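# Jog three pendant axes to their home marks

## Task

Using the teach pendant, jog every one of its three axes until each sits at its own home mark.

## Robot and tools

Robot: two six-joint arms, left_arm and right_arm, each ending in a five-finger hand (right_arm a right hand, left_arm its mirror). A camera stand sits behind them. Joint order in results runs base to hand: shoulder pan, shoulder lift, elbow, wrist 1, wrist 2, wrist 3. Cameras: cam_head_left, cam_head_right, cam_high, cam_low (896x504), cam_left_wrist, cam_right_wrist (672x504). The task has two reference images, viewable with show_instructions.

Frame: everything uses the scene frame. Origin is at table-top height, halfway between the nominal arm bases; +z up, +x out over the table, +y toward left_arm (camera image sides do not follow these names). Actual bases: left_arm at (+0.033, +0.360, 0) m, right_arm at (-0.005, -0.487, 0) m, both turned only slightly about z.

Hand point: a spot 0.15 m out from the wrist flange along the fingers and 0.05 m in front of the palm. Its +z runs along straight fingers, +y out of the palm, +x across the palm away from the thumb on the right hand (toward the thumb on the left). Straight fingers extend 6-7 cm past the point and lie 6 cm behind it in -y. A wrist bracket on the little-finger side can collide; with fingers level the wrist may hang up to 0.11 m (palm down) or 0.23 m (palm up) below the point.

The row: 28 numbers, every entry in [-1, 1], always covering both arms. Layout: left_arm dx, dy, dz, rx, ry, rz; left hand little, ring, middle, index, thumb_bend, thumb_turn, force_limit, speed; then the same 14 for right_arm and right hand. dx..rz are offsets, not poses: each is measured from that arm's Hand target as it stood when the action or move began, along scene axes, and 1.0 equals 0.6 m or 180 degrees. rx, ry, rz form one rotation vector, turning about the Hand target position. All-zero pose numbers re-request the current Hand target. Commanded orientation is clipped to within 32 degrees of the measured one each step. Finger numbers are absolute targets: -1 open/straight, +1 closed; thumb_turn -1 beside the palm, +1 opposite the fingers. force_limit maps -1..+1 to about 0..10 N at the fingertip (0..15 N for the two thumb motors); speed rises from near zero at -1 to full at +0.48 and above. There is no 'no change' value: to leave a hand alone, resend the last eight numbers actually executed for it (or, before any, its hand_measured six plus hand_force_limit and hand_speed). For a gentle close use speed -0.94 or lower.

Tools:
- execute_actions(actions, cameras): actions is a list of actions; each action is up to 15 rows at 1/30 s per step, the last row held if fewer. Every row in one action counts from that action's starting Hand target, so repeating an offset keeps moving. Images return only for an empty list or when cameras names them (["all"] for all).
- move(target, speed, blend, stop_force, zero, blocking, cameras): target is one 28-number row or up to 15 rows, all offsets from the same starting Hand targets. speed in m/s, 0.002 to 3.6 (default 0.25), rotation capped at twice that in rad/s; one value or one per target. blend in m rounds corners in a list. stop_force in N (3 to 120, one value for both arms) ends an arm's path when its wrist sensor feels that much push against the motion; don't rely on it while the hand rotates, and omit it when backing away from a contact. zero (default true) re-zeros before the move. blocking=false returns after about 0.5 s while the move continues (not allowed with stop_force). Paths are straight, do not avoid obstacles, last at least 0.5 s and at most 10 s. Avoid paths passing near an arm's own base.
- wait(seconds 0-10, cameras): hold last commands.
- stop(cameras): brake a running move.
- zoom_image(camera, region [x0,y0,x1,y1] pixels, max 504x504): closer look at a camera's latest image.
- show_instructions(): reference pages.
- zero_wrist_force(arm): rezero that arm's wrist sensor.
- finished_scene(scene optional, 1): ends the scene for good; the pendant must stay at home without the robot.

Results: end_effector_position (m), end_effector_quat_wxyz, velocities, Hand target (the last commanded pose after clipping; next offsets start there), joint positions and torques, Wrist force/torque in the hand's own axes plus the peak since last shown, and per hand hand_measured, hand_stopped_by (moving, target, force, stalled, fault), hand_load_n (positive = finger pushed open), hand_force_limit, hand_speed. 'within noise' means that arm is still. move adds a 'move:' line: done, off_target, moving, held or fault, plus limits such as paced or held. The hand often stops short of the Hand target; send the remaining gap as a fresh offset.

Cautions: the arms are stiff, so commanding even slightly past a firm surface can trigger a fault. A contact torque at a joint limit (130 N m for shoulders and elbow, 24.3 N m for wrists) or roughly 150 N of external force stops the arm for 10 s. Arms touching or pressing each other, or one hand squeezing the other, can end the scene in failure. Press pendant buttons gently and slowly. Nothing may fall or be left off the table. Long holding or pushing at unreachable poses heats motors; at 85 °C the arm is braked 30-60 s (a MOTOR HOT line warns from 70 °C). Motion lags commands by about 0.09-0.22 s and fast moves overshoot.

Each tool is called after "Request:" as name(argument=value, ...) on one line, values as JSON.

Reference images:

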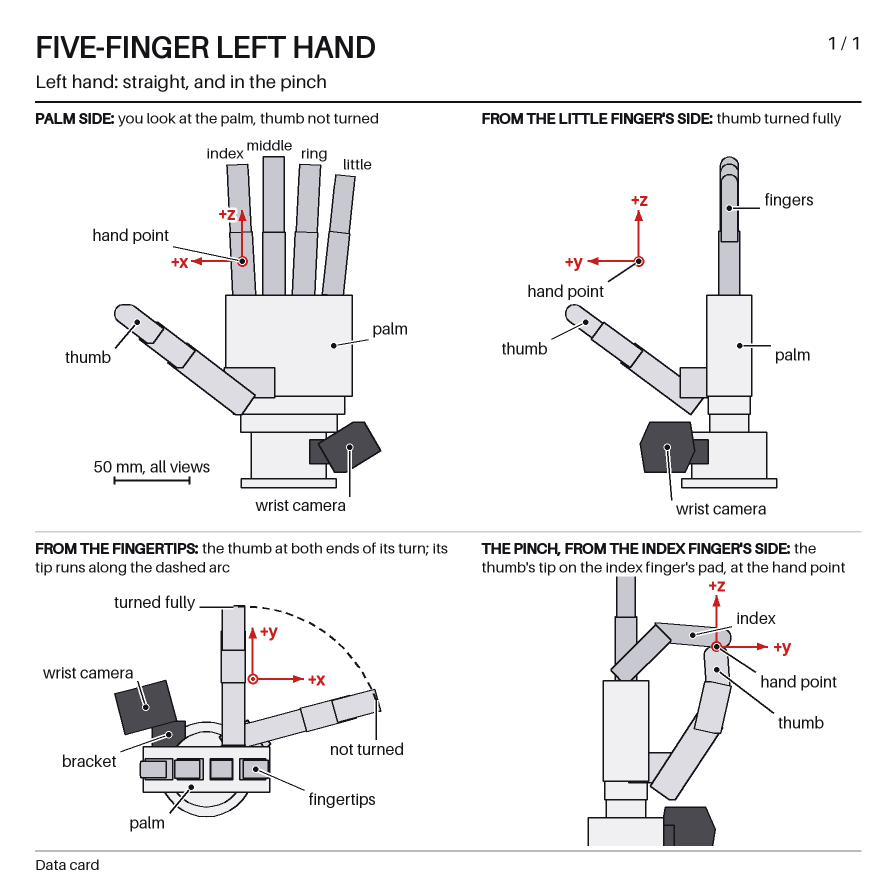

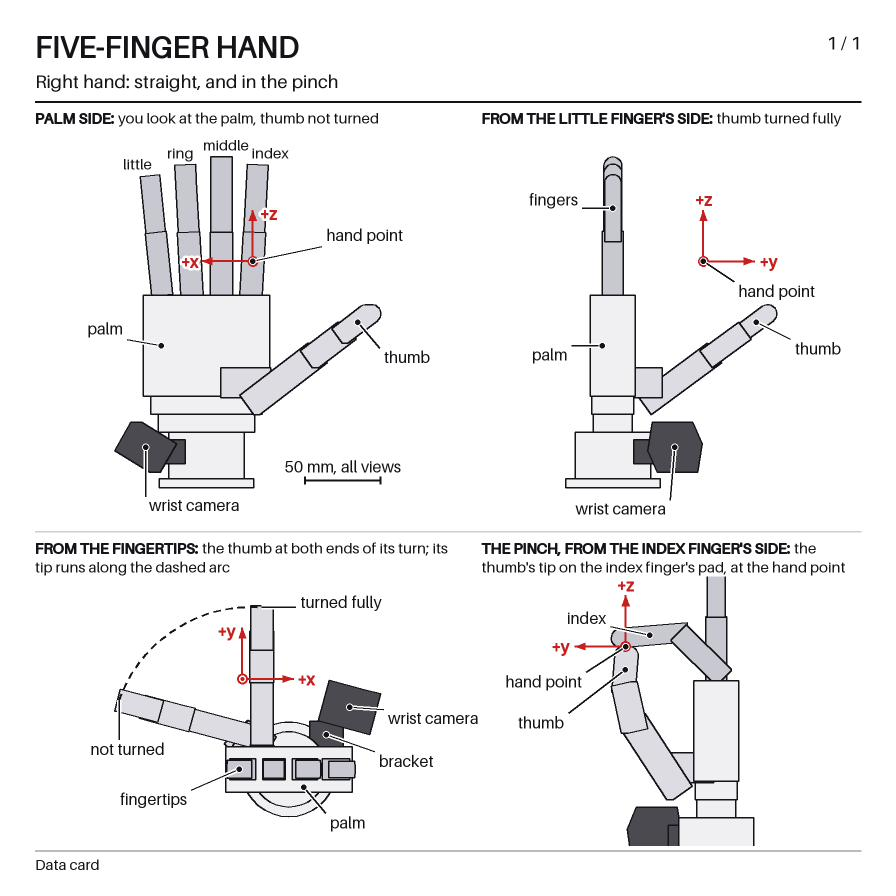

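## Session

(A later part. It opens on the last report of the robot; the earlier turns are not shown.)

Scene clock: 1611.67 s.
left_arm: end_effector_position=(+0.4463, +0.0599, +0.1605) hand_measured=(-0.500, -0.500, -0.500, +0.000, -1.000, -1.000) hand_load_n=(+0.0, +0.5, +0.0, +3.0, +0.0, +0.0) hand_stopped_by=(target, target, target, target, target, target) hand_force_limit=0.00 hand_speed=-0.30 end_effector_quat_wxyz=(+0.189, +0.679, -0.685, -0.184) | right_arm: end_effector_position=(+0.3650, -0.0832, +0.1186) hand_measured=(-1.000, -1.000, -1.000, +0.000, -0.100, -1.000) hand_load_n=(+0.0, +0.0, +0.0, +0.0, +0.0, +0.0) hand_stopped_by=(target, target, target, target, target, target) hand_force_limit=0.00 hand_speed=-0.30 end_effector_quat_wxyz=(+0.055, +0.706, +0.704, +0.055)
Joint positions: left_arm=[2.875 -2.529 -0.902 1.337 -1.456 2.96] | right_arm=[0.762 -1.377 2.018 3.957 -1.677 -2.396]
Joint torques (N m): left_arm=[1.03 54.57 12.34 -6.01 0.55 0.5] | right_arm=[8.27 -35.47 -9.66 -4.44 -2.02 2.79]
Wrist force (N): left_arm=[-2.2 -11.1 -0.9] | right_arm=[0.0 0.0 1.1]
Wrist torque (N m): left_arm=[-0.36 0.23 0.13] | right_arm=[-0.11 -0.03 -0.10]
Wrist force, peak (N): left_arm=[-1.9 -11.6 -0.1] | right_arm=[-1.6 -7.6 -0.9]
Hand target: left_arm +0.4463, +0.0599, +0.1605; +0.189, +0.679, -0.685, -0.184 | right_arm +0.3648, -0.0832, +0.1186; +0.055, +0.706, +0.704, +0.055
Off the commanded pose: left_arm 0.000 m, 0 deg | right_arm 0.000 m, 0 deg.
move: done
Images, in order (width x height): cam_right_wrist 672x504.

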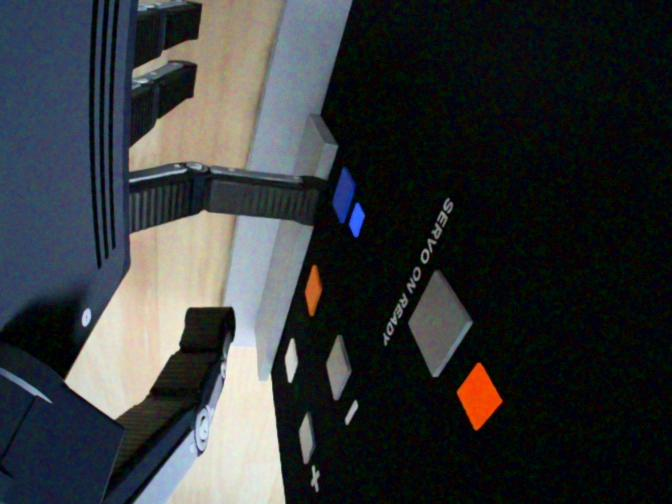

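Request:
move(target=[[0, 0, 0, 0, 0, 0, -0.5, -0.5, -0.5, 0, -1, -1, 0, -0.3, -0.015, 0, 0, 0, 0, 0, -1, -1, -1, 0, -0.1, -1, 0, -0.3], [0, 0, 0, 0, 0, 0, -0.5, -0.5, -0.5, 0, -1, -1, 0, -0.3, -0.018, -0.1383, 0.0693, 0, 0, 0, -1, -1, -1, 0, -0.1, -1, 0, -0.3], [0, 0, 0, 0, 0, 0, -0.5, -0.5, -0.5, 0, -1, -1, 0, -0.3, -0.0027, -0.1383, 0.0693, 0, 0, 0, -1, -1, -1, 0, -0.1, -1, 0, -0.3]], speed=0.05, cameras=["cam_right_wrist"])

Request:
move(target=[0, 0, 0, 0, 0, 0, -0.5, -0.5, -0.5, 0, -1, -1, 0, -0.3, 0.0125, 0, 0, 0, 0, 0, -1, -1, -1, 0, -0.1, -1, 0, -0.3], speed=0.02, cameras=[])

Request:
wait(seconds=2, cameras=["cam_right_wrist"])

Request:
move(target=[0, 0, 0, 0, 0, 0, -0.5, -0.5, -0.5, 0, -1, -1, 0, -0.3, -0.0125, 0, 0, 0, 0, 0, -1, -1, -1, 0, -0.1, -1, 0, -0.3], speed=0.03, cameras=["cam_low", "cam_high", "cam_left_wrist"])

Request:
zoom_image(camera="cam_low", region=[400, 270, 620, 370])

Scene clock: 1628.23 s.
left_arm: end_effector_position=(+0.4463, +0.0599, +0.1605) hand_measured=(-0.500, -0.500, -0.500, +0.000, -1.000, -1.000) hand_load_n=(+0.0, +0.0, +0.5, +3.0, +0.0, +0.0) hand_stopped_by=(target, target, target, target, target, target) hand_force_limit=0.00 hand_speed=-0.30 end_effector_quat_wxyz=(+0.189, +0.679, -0.685, -0.184) | right_arm: end_effector_position=(+0.3630, -0.1662, +0.1601) hand_measured=(-1.000, -1.000, -1.000, +0.000, -0.100, -1.000) hand_load_n=(+0.0, +0.0, +0.0, +0.0, +0.0, +0.0) hand_stopped_by=(target, target, target, target, target, target) hand_force_limit=0.00 hand_speed=-0.30 end_effector_quat_wxyz=(+0.055, +0.706, +0.704, +0.055)
Joint positions: left_arm=[2.875 -2.529 -0.902 1.337 -1.456 2.96] | right_arm=[0.624 -1.599 2.14 4.043 -1.66 -2.533]
Joint torques (N m): left_arm=[1.21 54.25 11.03 -6.01 0.32 0.43] | right_arm=[-8.68 -9.43 -27.04 -4.51 1.68 -2.21]
Wrist force (N): left_arm=[-1.7 -11.4 0.0] | right_arm=[0.0 0.0 1.4]
Wrist torque (N m): left_arm=[-0.36 0.19 0.15] | right_arm=[-0.12 -0.03 -0.02]
Wrist force, peak (N): left_arm=[-1.9 -11.7 0.0] | right_arm=[0.1 0.0 1.5]
Hand target: left_arm +0.4463, +0.0599, +0.1605; +0.189, +0.679, -0.685, -0.184 | right_arm +0.3632, -0.1661, +0.1601; +0.055, +0.706, +0.704, +0.055
Off the commanded pose: left_arm 0.000 m, 0 deg | right_arm 0.000 m, 0 deg.
move: done
Images, in order (width x height): cam_right_wrist 672x504.

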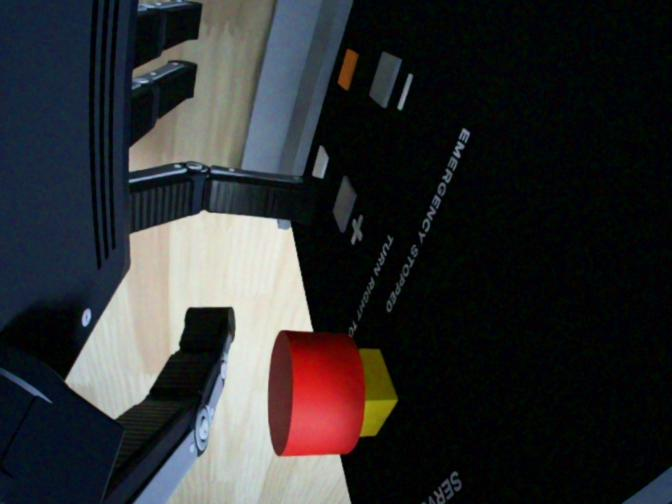

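Scene clock: 1629.00 s.
left_arm: end_effector_position=(+0.4463, +0.0599, +0.1605) hand_measured=(-0.500, -0.500, -0.500, +0.000, -1.000, -1.000) hand_load_n=(+0.0, +0.0, +0.0, +3.0, +0.0, +0.0) hand_stopped_by=(target, target, target, target, target, target) hand_force_limit=0.00 hand_speed=-0.30 end_effector_quat_wxyz=(+0.189, +0.679, -0.685, -0.184) | right_arm: end_effector_position=(+0.3705, -0.1662, +0.1601) hand_measured=(-1.000, -1.000, -1.000, +0.000, -0.100, -1.000) hand_load_n=(+0.5, +0.0, +0.0, +0.0, +0.0, +0.0) hand_stopped_by=(target, target, target, target, target, target) hand_force_limit=0.00 hand_speed=-0.30 end_effector_quat_wxyz=(+0.055, +0.706, +0.704, +0.055)
Joint positions: left_arm=[2.875 -2.529 -0.902 1.337 -1.456 2.96] | right_arm=[0.614 -1.587 2.129 4.041 -1.659 -2.543]
Joint torques (N m): left_arm=[1.17 54.47 12.19 -6.02 0.35 0.54] | right_arm=[-8.51 -8.55 -27.46 -5.17 1.36 -2.35]
Wrist force (N): left_arm=[-1.8 -11.6 0.1] | right_arm=[-0.7 -4.2 0.2]
Wrist torque (N m): left_arm=[-0.39 0.20 0.15] | right_arm=[-0.12 -0.05 -0.02]
Wrist force, peak (N): left_arm=[-1.8 -11.7 0.0] | right_arm=[-0.7 -4.2 0.2]
Hand target: left_arm +0.4463, +0.0599, +0.1605; +0.189, +0.679, -0.685, -0.184 | right_arm +0.3707, -0.1661, +0.1601; +0.055, +0.706, +0.704, +0.055
Off the commanded pose: left_arm 0.000 m, 0 deg | right_arm 0.000 m, 0 deg.
move: done
No camera images: "cameras" was empty.

Scene clock: 1631.00 s.
left_arm: end_effector_position=(+0.4463, +0.0599, +0.1605) hand_measured=(-0.500, -0.500, -0.500, +0.000, -1.000, -1.000) hand_load_n=(+0.0, +0.5, +0.0, +3.0, +0.0, -0.5) hand_stopped_by=(target, target, target, target, target, target) hand_force_limit=0.00 hand_speed=-0.30 end_effector_quat_wxyz=(+0.189, +0.679, -0.685, -0.184) | right_arm: end_effector_position=(+0.3707, -0.1661, +0.1601) hand_measured=(-1.000, -1.000, -1.000, +0.000, -0.100, -1.000) hand_load_n=(+0.0, +0.0, +0.0, +0.0, +0.0, +0.0) hand_stopped_by=(target, target, target, target, target, target) hand_force_limit=0.00 hand_speed=-0.30 end_effector_quat_wxyz=(+0.055, +0.706, +0.704, +0.055)
Joint positions: left_arm=[2.875 -2.529 -0.902 1.337 -1.456 2.96] | right_arm=[0.614 -1.587 2.129 4.041 -1.659 -2.544]
Joint torques (N m): left_arm=[1.34 55.27 11.02 -6.23 0.48 0.3] | right_arm=[-9.64 -8.77 -28.47 -5.27 1.25 -2.56]
Wrist force (N): left_arm=[-1.8 -11.6 -0.1] | right_arm=[-0.8 -4.7 -0.1]
Wrist torque (N m): left_arm=[-0.37 0.20 0.15] | right_arm=[-0.13 -0.04 -0.03]
Wrist force, peak (N): left_arm=[-1.7 -11.8 0.0] | right_arm=[-0.8 -4.9 -0.1]
Hand target: left_arm +0.4463, +0.0599, +0.1605; +0.189, +0.679, -0.685, -0.184 | right_arm +0.3707, -0.1661, +0.1601; +0.055, +0.706, +0.704, +0.055
Off the commanded pose: left_arm 0.000 m, 0 deg | right_arm 0.000 m, 0 deg.
wait: 2.00 s; at rest by 0.17 s
Images, in order (width x height): cam_right_wrist 672x504.

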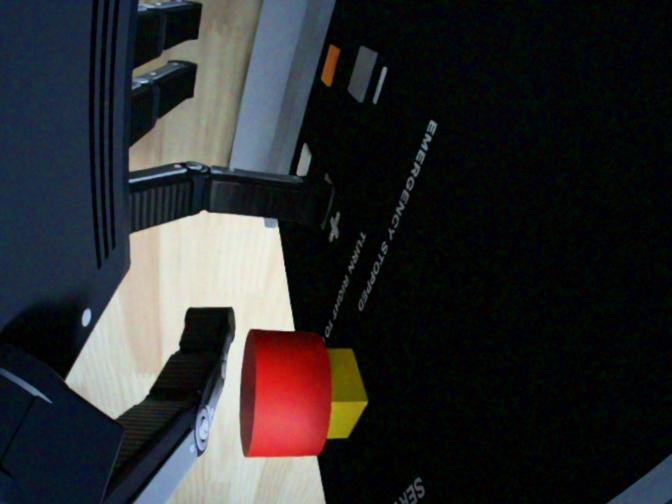

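Scene clock: 1631.77 s.
left_arm: end_effector_position=(+0.4463, +0.0599, +0.1605) hand_measured=(-0.500, -0.500, -0.500, +0.000, -1.000, -1.000) hand_load_n=(+0.0, +0.0, +0.0, +3.0, +0.0, +0.0) hand_stopped_by=(target, target, target, target, target, target) hand_force_limit=0.00 hand_speed=-0.30 end_effector_quat_wxyz=(+0.189, +0.679, -0.685, -0.184) | right_arm: end_effector_position=(+0.3633, -0.1661, +0.1601) hand_measured=(-1.000, -1.000, -1.000, +0.000, -0.100, -1.000) hand_load_n=(+0.0, +0.0, +0.0, +0.0, +0.0, +0.0) hand_stopped_by=(target, target, target, target, target, target) hand_force_limit=0.00 hand_speed=-0.30 end_effector_quat_wxyz=(+0.055, +0.706, +0.704, +0.055)
Joint positions: left_arm=[2.875 -2.529 -0.902 1.337 -1.456 2.96] | right_arm=[0.623 -1.598 2.14 4.043 -1.66 -2.534]
Joint torques (N m): left_arm=[1.17 56.05 11.52 -5.83 0.35 0.57] | right_arm=[8.46 -28.23 -10.57 -0.62 -1.87 2.87]
Wrist force (N): left_arm=[-2.0 -11.4 0.0] | right_arm=[0.0 0.0 1.4]
Wrist torque (N m): left_arm=[-0.36 0.23 0.13] | right_arm=[-0.11 -0.02 -0.12]
Wrist force, peak (N): left_arm=[-1.8 -11.6 0.1] | right_arm=[-0.5 -4.5 0.1]
Hand target: left_arm +0.4463, +0.0599, +0.1605; +0.189, +0.679, -0.685, -0.184 | right_arm +0.3632, -0.1661, +0.1601; +0.055, +0.706, +0.704, +0.055
Off the commanded pose: left_arm 0.000 m, 0 deg | right_arm 0.000 m, 0 deg.
move: done
Images, in order (width x height): cam_high 896x504, cam_low 896x504, cam_left_wrist 672x504.

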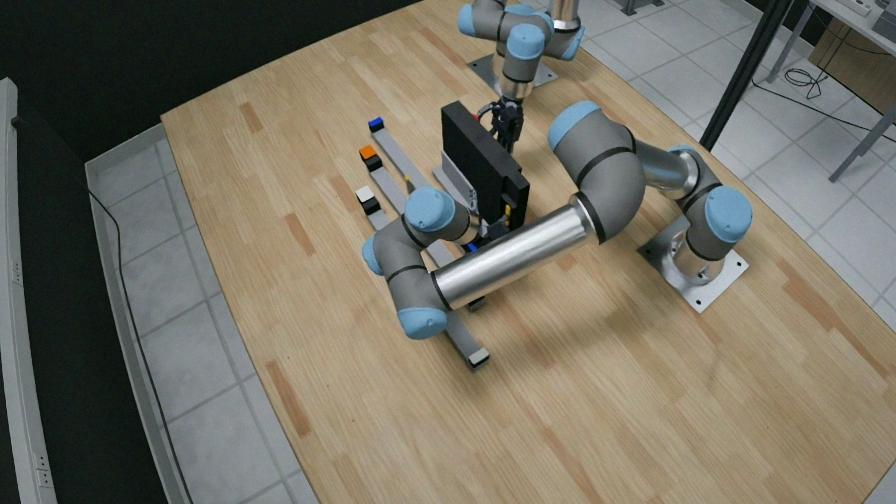

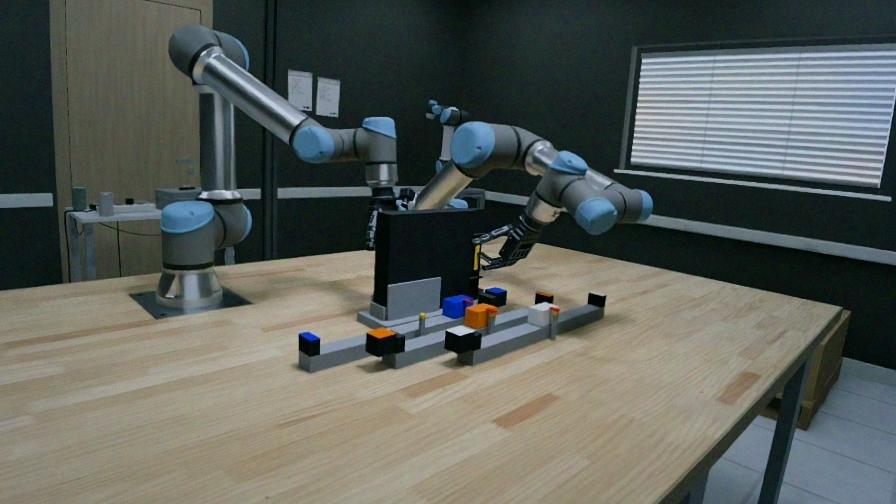

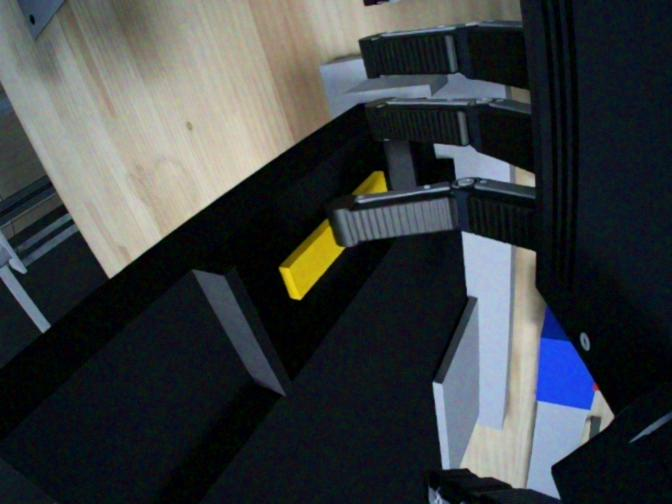

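Scaled by 2.291 from the camera's 896x504 image, which has a finer 1280x720 frame.

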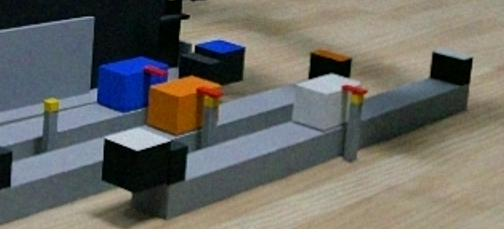

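Request:
move(target=[[0, 0, 0, 0, 0, 0, -0.5, -0.5, -0.5, 0, -1, -1, 0, -0.3, -0.05, 0, 0, 0, 0, 0, -1, -1, -1, 0, -0.1, -1, 0, -0.3], [0, 0, 0, 0, 0, 0, -0.5, -0.5, -0.5, 0, -1, -1, 0, -0.3, -0.05, 0.075, 0, 0, 0, -0.1, -1, -1, -1, 0, -0.1, -1, 0, -0.3], [0, 0, 0, 0, 0, 0, -0.5, -0.5, -0.5, 0, -1, -1, 0, -0.3, -0.0083, 0.075, 0.0002, 0, 0, -0.1, -1, -1, -1, 0, -0.1, -1, 0, -0.3]], speed=0.06, cameras=["cam_right_wrist", "cam_head_left", "cam_high"])

Request:
zoom_image(camera="cam_right_wrist", region=[250, 130, 410, 290])

Scene clock: 1685.50 s.
left_arm: end_effector_position=(+0.4463, +0.0599, +0.1605) hand_measured=(-0.500, -0.500, -0.500, +0.000, -1.000, -1.000) hand_load_n=(+0.0, +0.0, +0.0, +3.0, +0.0, +0.5) hand_stopped_by=(target, target, target, target, target, target) hand_force_limit=0.00 hand_speed=-0.30 end_effector_quat_wxyz=(+0.189, +0.679, -0.685, -0.184) | right_arm: end_effector_position=(+0.3580, -0.1212, +0.1603) hand_measured=(-1.000, -1.000, -1.000, +0.000, -0.100, -1.000) hand_load_n=(+0.0, -0.5, +0.0, +0.0, +0.0, +0.0) hand_stopped_by=(target, target, target, target, target, target) hand_force_limit=0.00 hand_speed=-0.30 end_effector_quat_wxyz=(+0.063, +0.807, +0.585, +0.046)
Joint positions: left_arm=[2.875 -2.529 -0.902 1.337 -1.456 2.96] | right_arm=[0.738 -1.449 1.967 4.115 -1.706 -2.105]
Joint torques (N m): left_arm=[0.41 53.92 11.69 -5.95 0.34 0.56] | right_arm=[-9.83 -15.6 -25.03 -4.32 1.5 -2.1]
Wrist force (N): left_arm=[-1.8 -11.4 -0.2] | right_arm=[0.0 -0.1 1.3]
Wrist torque (N m): left_arm=[-0.37 0.19 0.15] | right_arm=[-0.13 -0.02 -0.01]
Wrist force, peak (N): left_arm=[-1.8 -11.7 -0.1] | right_arm=[-0.4 0.2 1.5]
Hand target: left_arm +0.4463, +0.0599, +0.1605; +0.189, +0.679, -0.685, -0.184 | right_arm +0.3582, -0.1211, +0.1603; +0.063, +0.807, +0.585, +0.046
Off the commanded pose: left_arm 0.000 m, 0 deg | right_arm 0.000 m, 0 deg.
move: done
Images, in order (width x height): cam_head_left 896x504, cam_high 896x504, cam_right_wrist 672x504.

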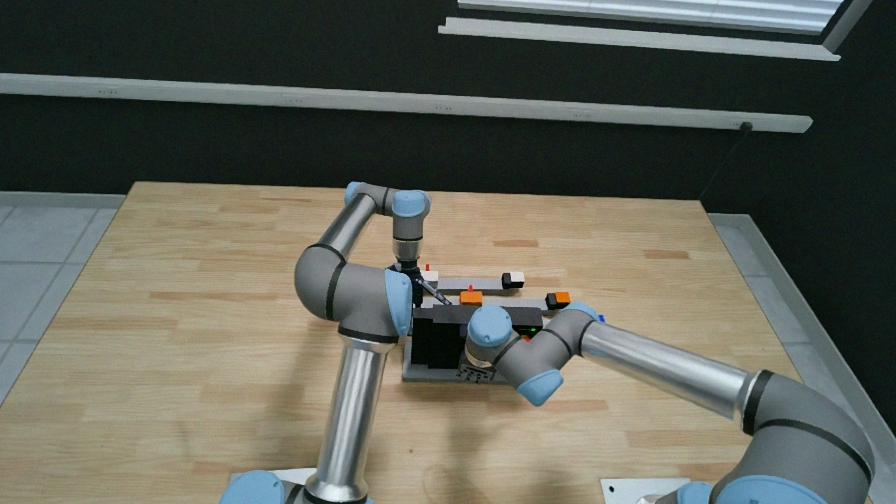

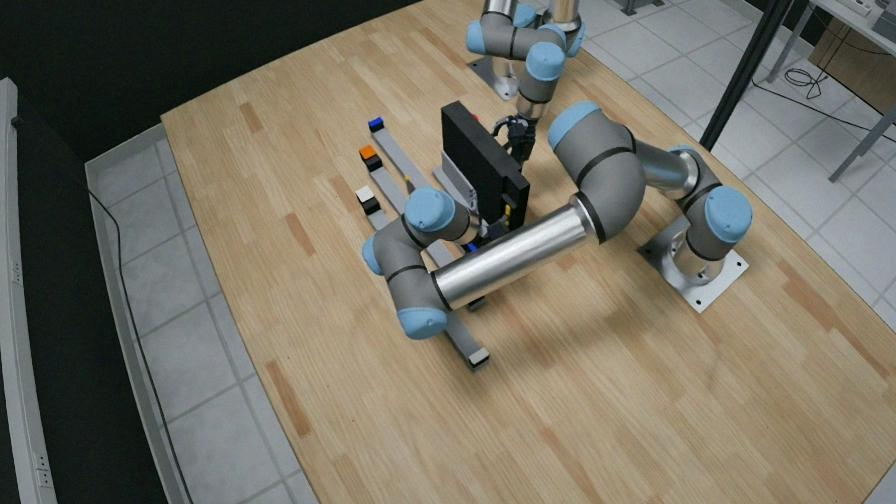

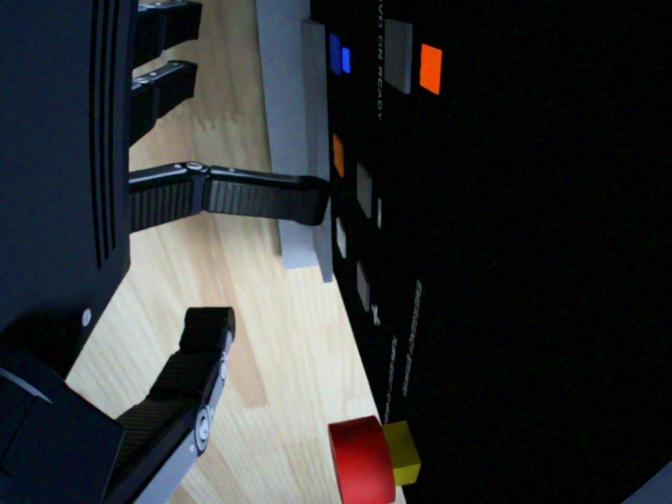

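Scaled by 3.150 from the camera's 672x504 image, which has a finer 960x720 frame.

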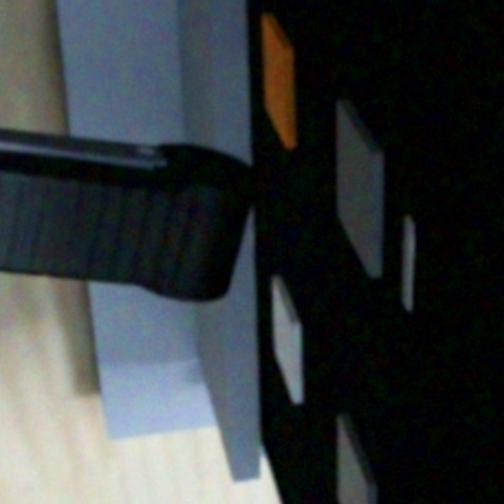

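Request:
move(target=[0, 0, 0, 0, 0, 0, -0.5, -0.5, -0.5, 0, -1, -1, 0, -0.3, 0.012, 0.0025, 0, 0, 0, 0, -1, -1, -1, 0, -0.1, -1, 0, -0.3], speed=0.02, cameras=["cam_right_wrist"])

Request:
move(target=[0, 0, 0, 0, 0, 0, -0.5, -0.5, -0.5, 0, -1, -1, 0, -0.3, 0.022, 0, 0, 0, 0, 0, -1, -1, -1, 0, -0.1, -1, 0, -0.3], speed=0.005, stop_force=3, cameras=["cam_right_wrist"])

Request:
zoom_image(camera="cam_right_wrist", region=[250, 130, 410, 290])

Scene clock: 1698.40 s.
left_arm: end_effector_position=(+0.4463, +0.0599, +0.1605) hand_measured=(-0.500, -0.500, -0.500, +0.000, -1.000, -1.000) hand_load_n=(+0.0, +0.0, +0.0, +3.0, +0.0, +0.0) hand_stopped_by=(target, target, target, target, target, target) hand_force_limit=0.00 hand_speed=-0.30 end_effector_quat_wxyz=(+0.189, +0.679, -0.685, -0.184) | right_arm: end_effector_position=(+0.3652, -0.1197, +0.1603) hand_measured=(-1.000, -1.000, -1.000, +0.000, -0.100, -1.000) hand_load_n=(+0.0, +0.0, -0.5, +0.0, +0.0, +0.0) hand_stopped_by=(target, target, target, target, target, target) hand_force_limit=0.00 hand_speed=-0.30 end_effector_quat_wxyz=(+0.063, +0.807, +0.585, +0.046)
Joint positions: left_arm=[2.875 -2.529 -0.902 1.337 -1.456 2.96] | right_arm=[0.73 -1.437 1.954 4.116 -1.705 -2.112]
Joint torques (N m): left_arm=[2.43 54.75 11.81 -5.72 0.62 0.48] | right_arm=[-8.93 -16.72 -26.77 -0.54 1.62 -2.36]
Wrist force (N): left_arm=[-1.8 -11.4 -0.9] | right_arm=[-0.2 0.1 1.2]
Wrist torque (N m): left_arm=[-0.39 0.18 0.15] | right_arm=[-0.10 0.01 -0.02]
Wrist force, peak (N): left_arm=[-1.8 -11.6 -0.2] | right_arm=[-0.2 0.1 1.5]
Hand target: left_arm +0.4463, +0.0599, +0.1605; +0.189, +0.679, -0.685, -0.184 | right_arm +0.3654, -0.1196, +0.1603; +0.063, +0.807, +0.585, +0.046
Off the commanded pose: left_arm 0.000 m, 0 deg | right_arm 0.000 m, 0 deg.
move: done
Images, in order (width x height): cam_right_wrist 672x504.

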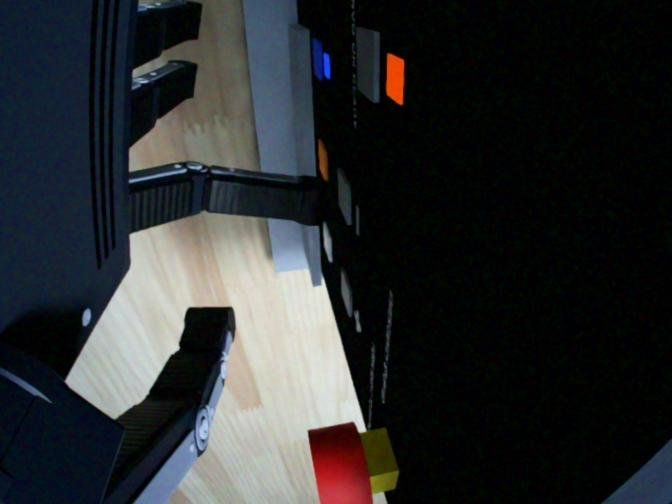

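Scene clock: 1700.50 s.
left_arm: end_effector_position=(+0.4463, +0.0599, +0.1605) hand_measured=(-0.500, -0.500, -0.500, +0.000, -1.000, -1.000) hand_load_n=(+0.0, +0.0, +0.0, +3.0, +0.0, +0.0) hand_stopped_by=(target, target, target, target, target, target) hand_force_limit=0.00 hand_speed=-0.30 end_effector_quat_wxyz=(+0.189, +0.679, -0.685, -0.184) | right_arm: end_effector_position=(+0.3700, -0.1196, +0.1603) hand_measured=(-1.000, -1.000, -1.000, +0.000, -0.100, -1.000) hand_load_n=(+0.0, +0.0, +0.0, +0.0, +0.0, +0.0) hand_stopped_by=(target, target, target, target, target, target) hand_force_limit=0.00 hand_speed=-0.30 end_effector_quat_wxyz=(+0.063, +0.807, +0.585, +0.046)
Joint positions: left_arm=[2.875 -2.529 -0.902 1.337 -1.456 2.96] | right_arm=[0.724 -1.431 1.947 4.116 -1.704 -2.119]
Joint torques (N m): left_arm=[2.29 55.85 13.03 -6.12 0.65 0.49] | right_arm=[7.58 -34.62 -11.72 -2.26 -0.18 2.4]
Wrist force (N): left_arm=[-2.0 -11.1 -1.0] | right_arm=[-0.9 -2.8 0.2]
Wrist torque (N m): left_arm=[-0.34 0.20 0.14] | right_arm=[-0.17 -0.01 -0.07]
Wrist force, peak (N): left_arm=[-1.8 -11.6 -0.1] | right_arm=[-1.2 -3.4 0.7]
Hand target: left_arm +0.4463, +0.0599, +0.1605; +0.189, +0.679, -0.685, -0.184 | right_arm +0.3700, -0.1196, +0.1603; +0.063, +0.807, +0.585, +0.046 (not the last commanded pose)
Off the commanded pose: left_arm 0.000 m, 0 deg | right_arm 0.009 m, 0 deg.
move: contact (right_arm)
Images, in order (width x height): cam_right_wrist 672x504.

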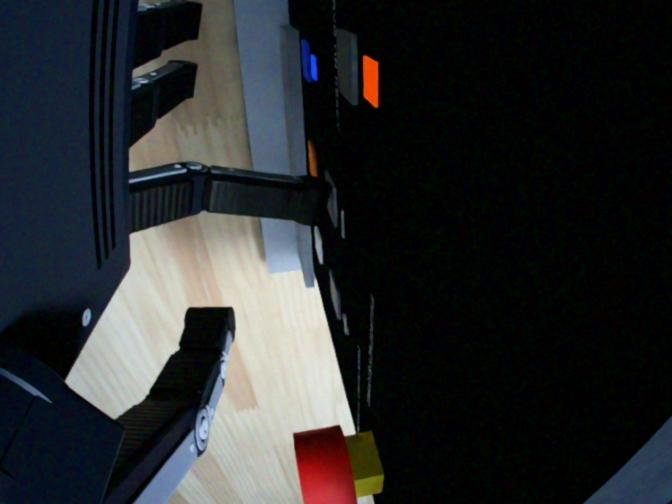

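Scaled by 3.150 from the camera's 672x504 image, which has a finer 960x720 frame.

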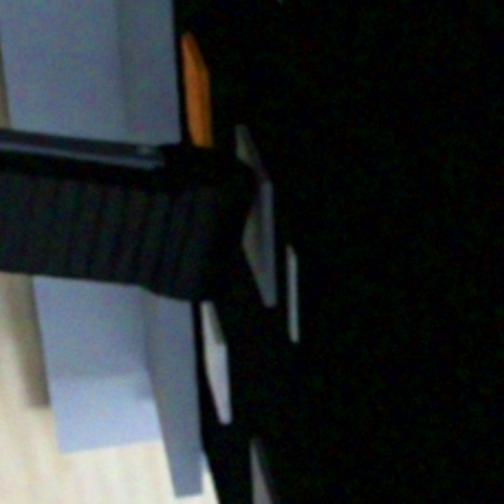

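Request:
move(target=[0, 0, 0, 0, 0, 0, -0.5, -0.5, -0.5, 0, -1, -1, 0, -0.3, 0.0017, 0, 0, 0, 0, 0, -1, -1, -1, 0, -0.1, -1, 0, -0.3], speed=0.005, cameras=[])

Request:
wait(seconds=3, cameras=["cam_low", "cam_right_wrist"])

Request:
zoom_image(camera="cam_low", region=[400, 270, 620, 370])

Request:
wait(seconds=5, cameras=["cam_low"])

Request:
zoom_image(camera="cam_low", region=[400, 270, 620, 370])

Request:
move(target=[0, 0, 0, 0, 0, 0, -0.5, -0.5, -0.5, 0, -1, -1, 0, -0.3, -0.0117, 0, 0, 0, 0, 0, -1, -1, -1, 0, -0.1, -1, 0, -0.3], speed=0.03, cameras=["cam_low", "cam_right_wrist"])

Request:
zoom_image(camera="cam_low", region=[400, 270, 620, 370])

Scene clock: 1709.60 s.
left_arm: end_effector_position=(+0.4463, +0.0599, +0.1605) hand_measured=(-0.500, -0.500, -0.500, +0.000, -1.000, -1.000) hand_load_n=(+0.0, +0.0, +0.0, +3.0, +0.0, +0.0) hand_stopped_by=(target, target, target, target, target, target) hand_force_limit=0.00 hand_speed=-0.30 end_effector_quat_wxyz=(+0.189, +0.679, -0.685, -0.184) | right_arm: end_effector_position=(+0.3710, -0.1197, +0.1603) hand_measured=(-1.000, -1.000, -1.000, +0.000, -0.100, -1.000) hand_load_n=(+0.5, +0.0, +0.0, +0.5, +0.0, +0.0) hand_stopped_by=(target, target, target, target, target, target) hand_force_limit=0.00 hand_speed=-0.30 end_effector_quat_wxyz=(+0.063, +0.807, +0.585, +0.046)
Joint positions: left_arm=[2.875 -2.529 -0.902 1.337 -1.456 2.96] | right_arm=[0.723 -1.43 1.945 4.116 -1.704 -2.12]
Joint torques (N m): left_arm=[0.77 53.25 12.3 -6.24 0.75 0.19] | right_arm=[-10.29 -15.81 -27.58 -2.36 0.69 -2.56]
Wrist force (N): left_arm=[-1.9 -11.5 -0.7] | right_arm=[-1.7 -5.1 -0.3]
Wrist torque (N m): left_arm=[-0.38 0.20 0.14] | right_arm=[-0.20 -0.04 -0.07]
Wrist force, peak (N): left_arm=[-1.9 -11.7 -0.2] | right_arm=[-1.8 -5.2 0.3]
Hand target: left_arm +0.4463, +0.0599, +0.1605; +0.189, +0.679, -0.685, -0.184 | right_arm +0.3710, -0.1196, +0.1603; +0.063, +0.807, +0.585, +0.046
Off the commanded pose: left_arm 0.000 m, 0 deg | right_arm 0.000 m, 0 deg.
move: done
No camera images: "cameras" was empty.

Scene clock: 1712.60 s.
left_arm: end_effector_position=(+0.4463, +0.0599, +0.1605) hand_measured=(-0.500, -0.500, -0.500, +0.000, -1.000, -1.000) hand_load_n=(+0.0, +0.0, +0.0, +3.0, +0.0, +0.0) hand_stopped_by=(target, target, target, target, target, target) hand_force_limit=0.00 hand_speed=-0.30 end_effector_quat_wxyz=(+0.189, +0.679, -0.685, -0.184) | right_arm: end_effector_position=(+0.3710, -0.1196, +0.1603) hand_measured=(-1.000, -1.000, -1.000, +0.000, -0.100, -1.000) hand_load_n=(+0.0, +0.0, +0.0, +0.5, +0.0, +0.0) hand_stopped_by=(target, target, target, target, target, target) hand_force_limit=0.00 hand_speed=-0.30 end_effector_quat_wxyz=(+0.063, +0.807, +0.585, +0.046)
Joint positions: left_arm=[2.875 -2.529 -0.902 1.337 -1.456 2.96] | right_arm=[0.723 -1.43 1.945 4.116 -1.704 -2.12]
Joint torques (N m): left_arm=[-0.18 55.07 12.52 -5.92 0.69 0.33] | right_arm=[-10.18 -15.64 -27.65 -1.98 0.87 -2.61]
Wrist force (N): left_arm=[-1.9 -11.6 -0.3] | right_arm=[-1.9 -5.4 -0.1]
Wrist torque (N m): left_arm=[-0.39 0.21 0.15] | right_arm=[-0.20 -0.04 -0.08]
Wrist force, peak (N): left_arm=[-2.0 -11.8 0.0] | right_arm=[-2.2 -5.6 0.3]
Hand target: left_arm +0.4463, +0.0599, +0.1605; +0.189, +0.679, -0.685, -0.184 | right_arm +0.3710, -0.1196, +0.1603; +0.063, +0.807, +0.585, +0.046
Off the commanded pose: left_arm 0.000 m, 0 deg | right_arm 0.000 m, 0 deg.
wait: 3.00 s; at rest by 0.17 s
Images, in order (width x height): cam_low 896x504, cam_right_wrist 672x504.

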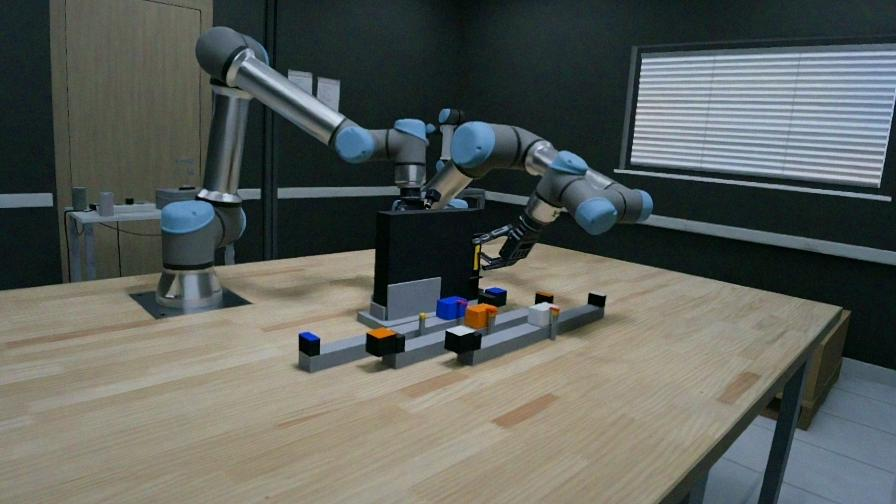

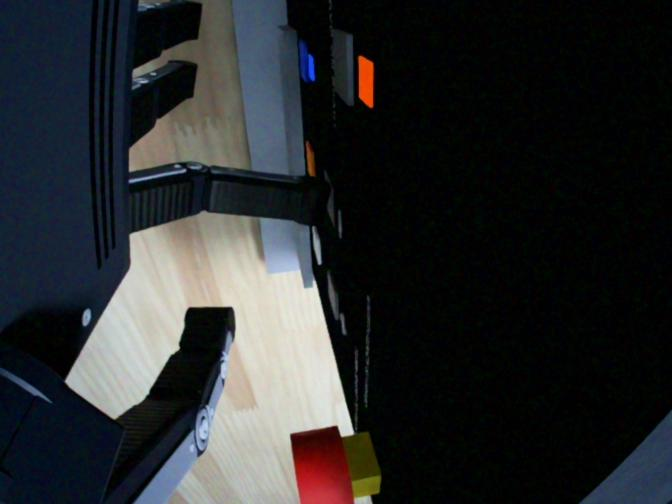

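Scaled by 2.291 from the camera's 896x504 image, which has a finer 1280x720 frame.

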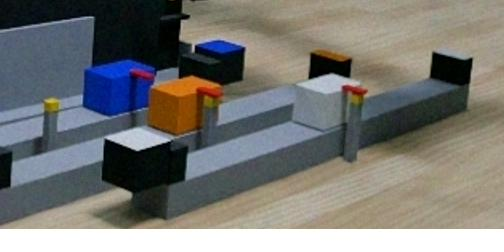

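Scene clock: 1717.60 s.
left_arm: end_effector_position=(+0.4463, +0.0599, +0.1605) hand_measured=(-0.500, -0.500, -0.500, +0.000, -1.000, -1.000) hand_load_n=(+0.0, +0.0, +0.5, +2.5, +0.0, +0.0) hand_stopped_by=(target, target, target, target, target, target) hand_force_limit=0.00 hand_speed=-0.30 end_effector_quat_wxyz=(+0.189, +0.679, -0.685, -0.184) | right_arm: end_effector_position=(+0.3710, -0.1196, +0.1603) hand_measured=(-1.000, -1.000, -1.000, +0.000, -0.100, -1.000) hand_load_n=(+0.0, +0.0, +0.0, +0.5, +0.0, +0.0) hand_stopped_by=(target, target, target, target, target, target) hand_force_limit=0.00 hand_speed=-0.30 end_effector_quat_wxyz=(+0.063, +0.807, +0.585, +0.046)
Joint positions: left_arm=[2.875 -2.529 -0.902 1.337 -1.456 2.96] | right_arm=[0.723 -1.43 1.945 4.116 -1.704 -2.12]
Joint torques (N m): left_arm=[2.5 54.72 12.72 -5.82 0.59 0.22] | right_arm=[-10.04 -15.19 -27.98 -1.3 0.75 -2.57]
Wrist force (N): left_arm=[-1.6 -11.6 0.1] | right_arm=[-2.0 -5.4 0.1]
Wrist torque (N m): left_arm=[-0.38 0.18 0.16] | right_arm=[-0.15 -0.03 -0.07]
Wrist force, peak (N): left_arm=[-1.9 -11.9 0.0] | right_arm=[-2.0 -5.9 0.4]
Hand target: left_arm +0.4463, +0.0599, +0.1605; +0.189, +0.679, -0.685, -0.184 | right_arm +0.3710, -0.1196, +0.1603; +0.063, +0.807, +0.585, +0.046
Off the commanded pose: left_arm 0.000 m, 0 deg | right_arm 0.000 m, 0 deg.
wait: 5.00 s; at rest by 0.17 s
Images, in order (width x height): cam_low 896x504.

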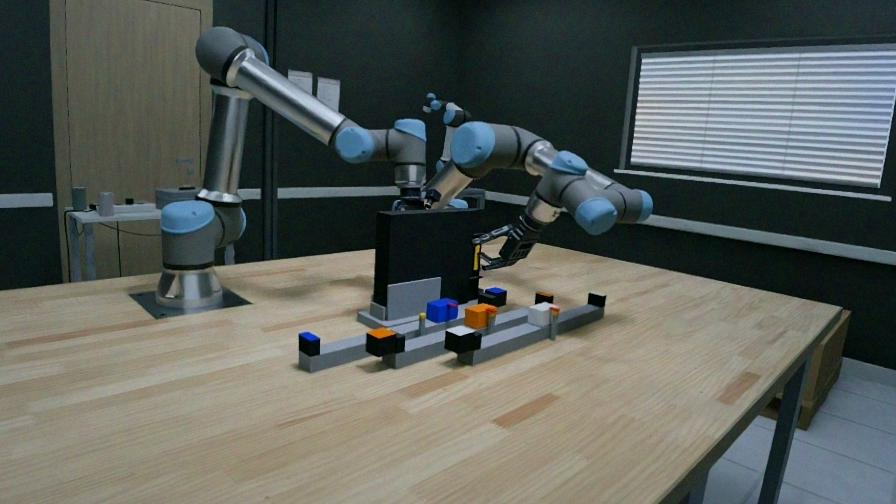

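Scaled by 2.291 from the camera's 896x504 image, which has a finer 1280x720 frame.

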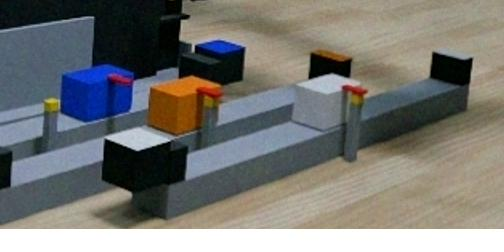

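Scene clock: 1718.33 s.
left_arm: end_effector_position=(+0.4463, +0.0599, +0.1605) hand_measured=(-0.500, -0.500, -0.500, +0.000, -1.000, -1.000) hand_load_n=(+0.0, +0.0, +0.0, +3.0, +0.0, +0.0) hand_stopped_by=(target, target, target, target, target, target) hand_force_limit=0.00 hand_speed=-0.30 end_effector_quat_wxyz=(+0.189, +0.679, -0.685, -0.184) | right_arm: end_effector_position=(+0.3642, -0.1196, +0.1603) hand_measured=(-1.000, -1.000, -1.000, +0.000, -0.100, -1.000) hand_load_n=(+0.0, +0.0, +0.0, +0.0, +0.0, +0.0) hand_stopped_by=(target, target, target, target, target, target) hand_force_limit=0.00 hand_speed=-0.30 end_effector_quat_wxyz=(+0.063, +0.807, +0.585, +0.046)
Joint positions: left_arm=[2.875 -2.529 -0.902 1.337 -1.456 2.96] | right_arm=[0.732 -1.439 1.955 4.116 -1.705 -2.111]
Joint torques (N m): left_arm=[1.17 54.33 13.07 -5.76 0.78 0.26] | right_arm=[10.06 -35.76 -10.49 -0.87 -2.01 2.66]
Wrist force (N): left_arm=[-1.8 -11.3 -0.4] | right_arm=[-0.1 -0.1 1.3]
Wrist torque (N m): left_arm=[-0.36 0.19 0.14] | right_arm=[-0.12 0.00 -0.13]
Wrist force, peak (N): left_arm=[-2.0 -11.6 0.0] | right_arm=[-1.8 -5.5 0.2]
Hand target: left_arm +0.4463, +0.0599, +0.1605; +0.189, +0.679, -0.685, -0.184 | right_arm +0.3640, -0.1196, +0.1603; +0.063, +0.807, +0.585, +0.046
Off the commanded pose: left_arm 0.000 m, 0 deg | right_arm 0.000 m, 0 deg.
move: done
Images, in order (width x height): cam_low 896x504, cam_right_wrist 672x504.

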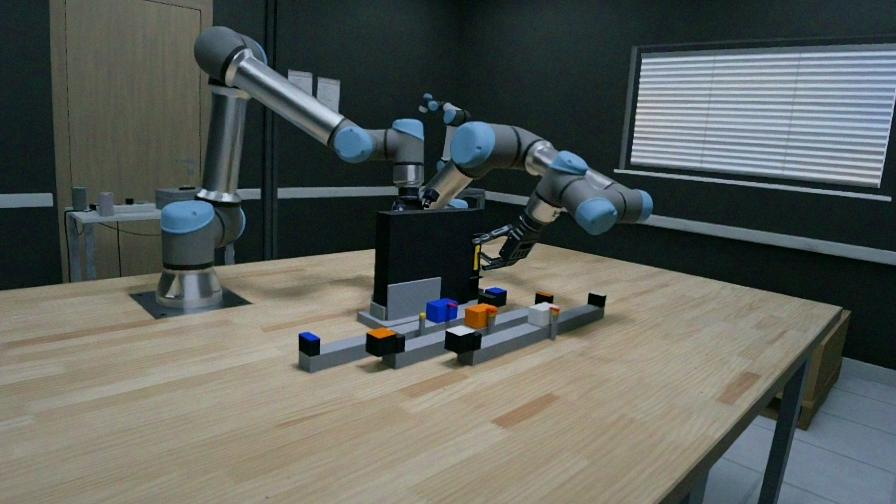

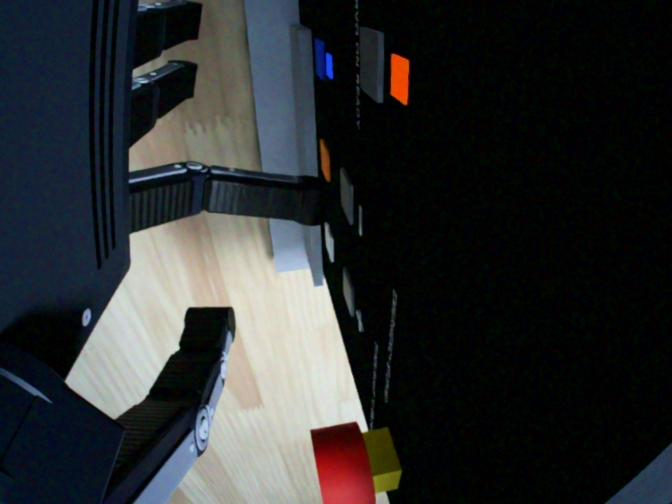

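Scaled by 2.291 from the camera's 896x504 image, which has a finer 1280x720 frame.

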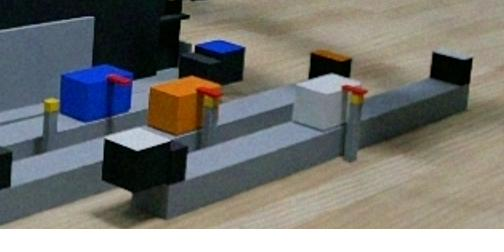

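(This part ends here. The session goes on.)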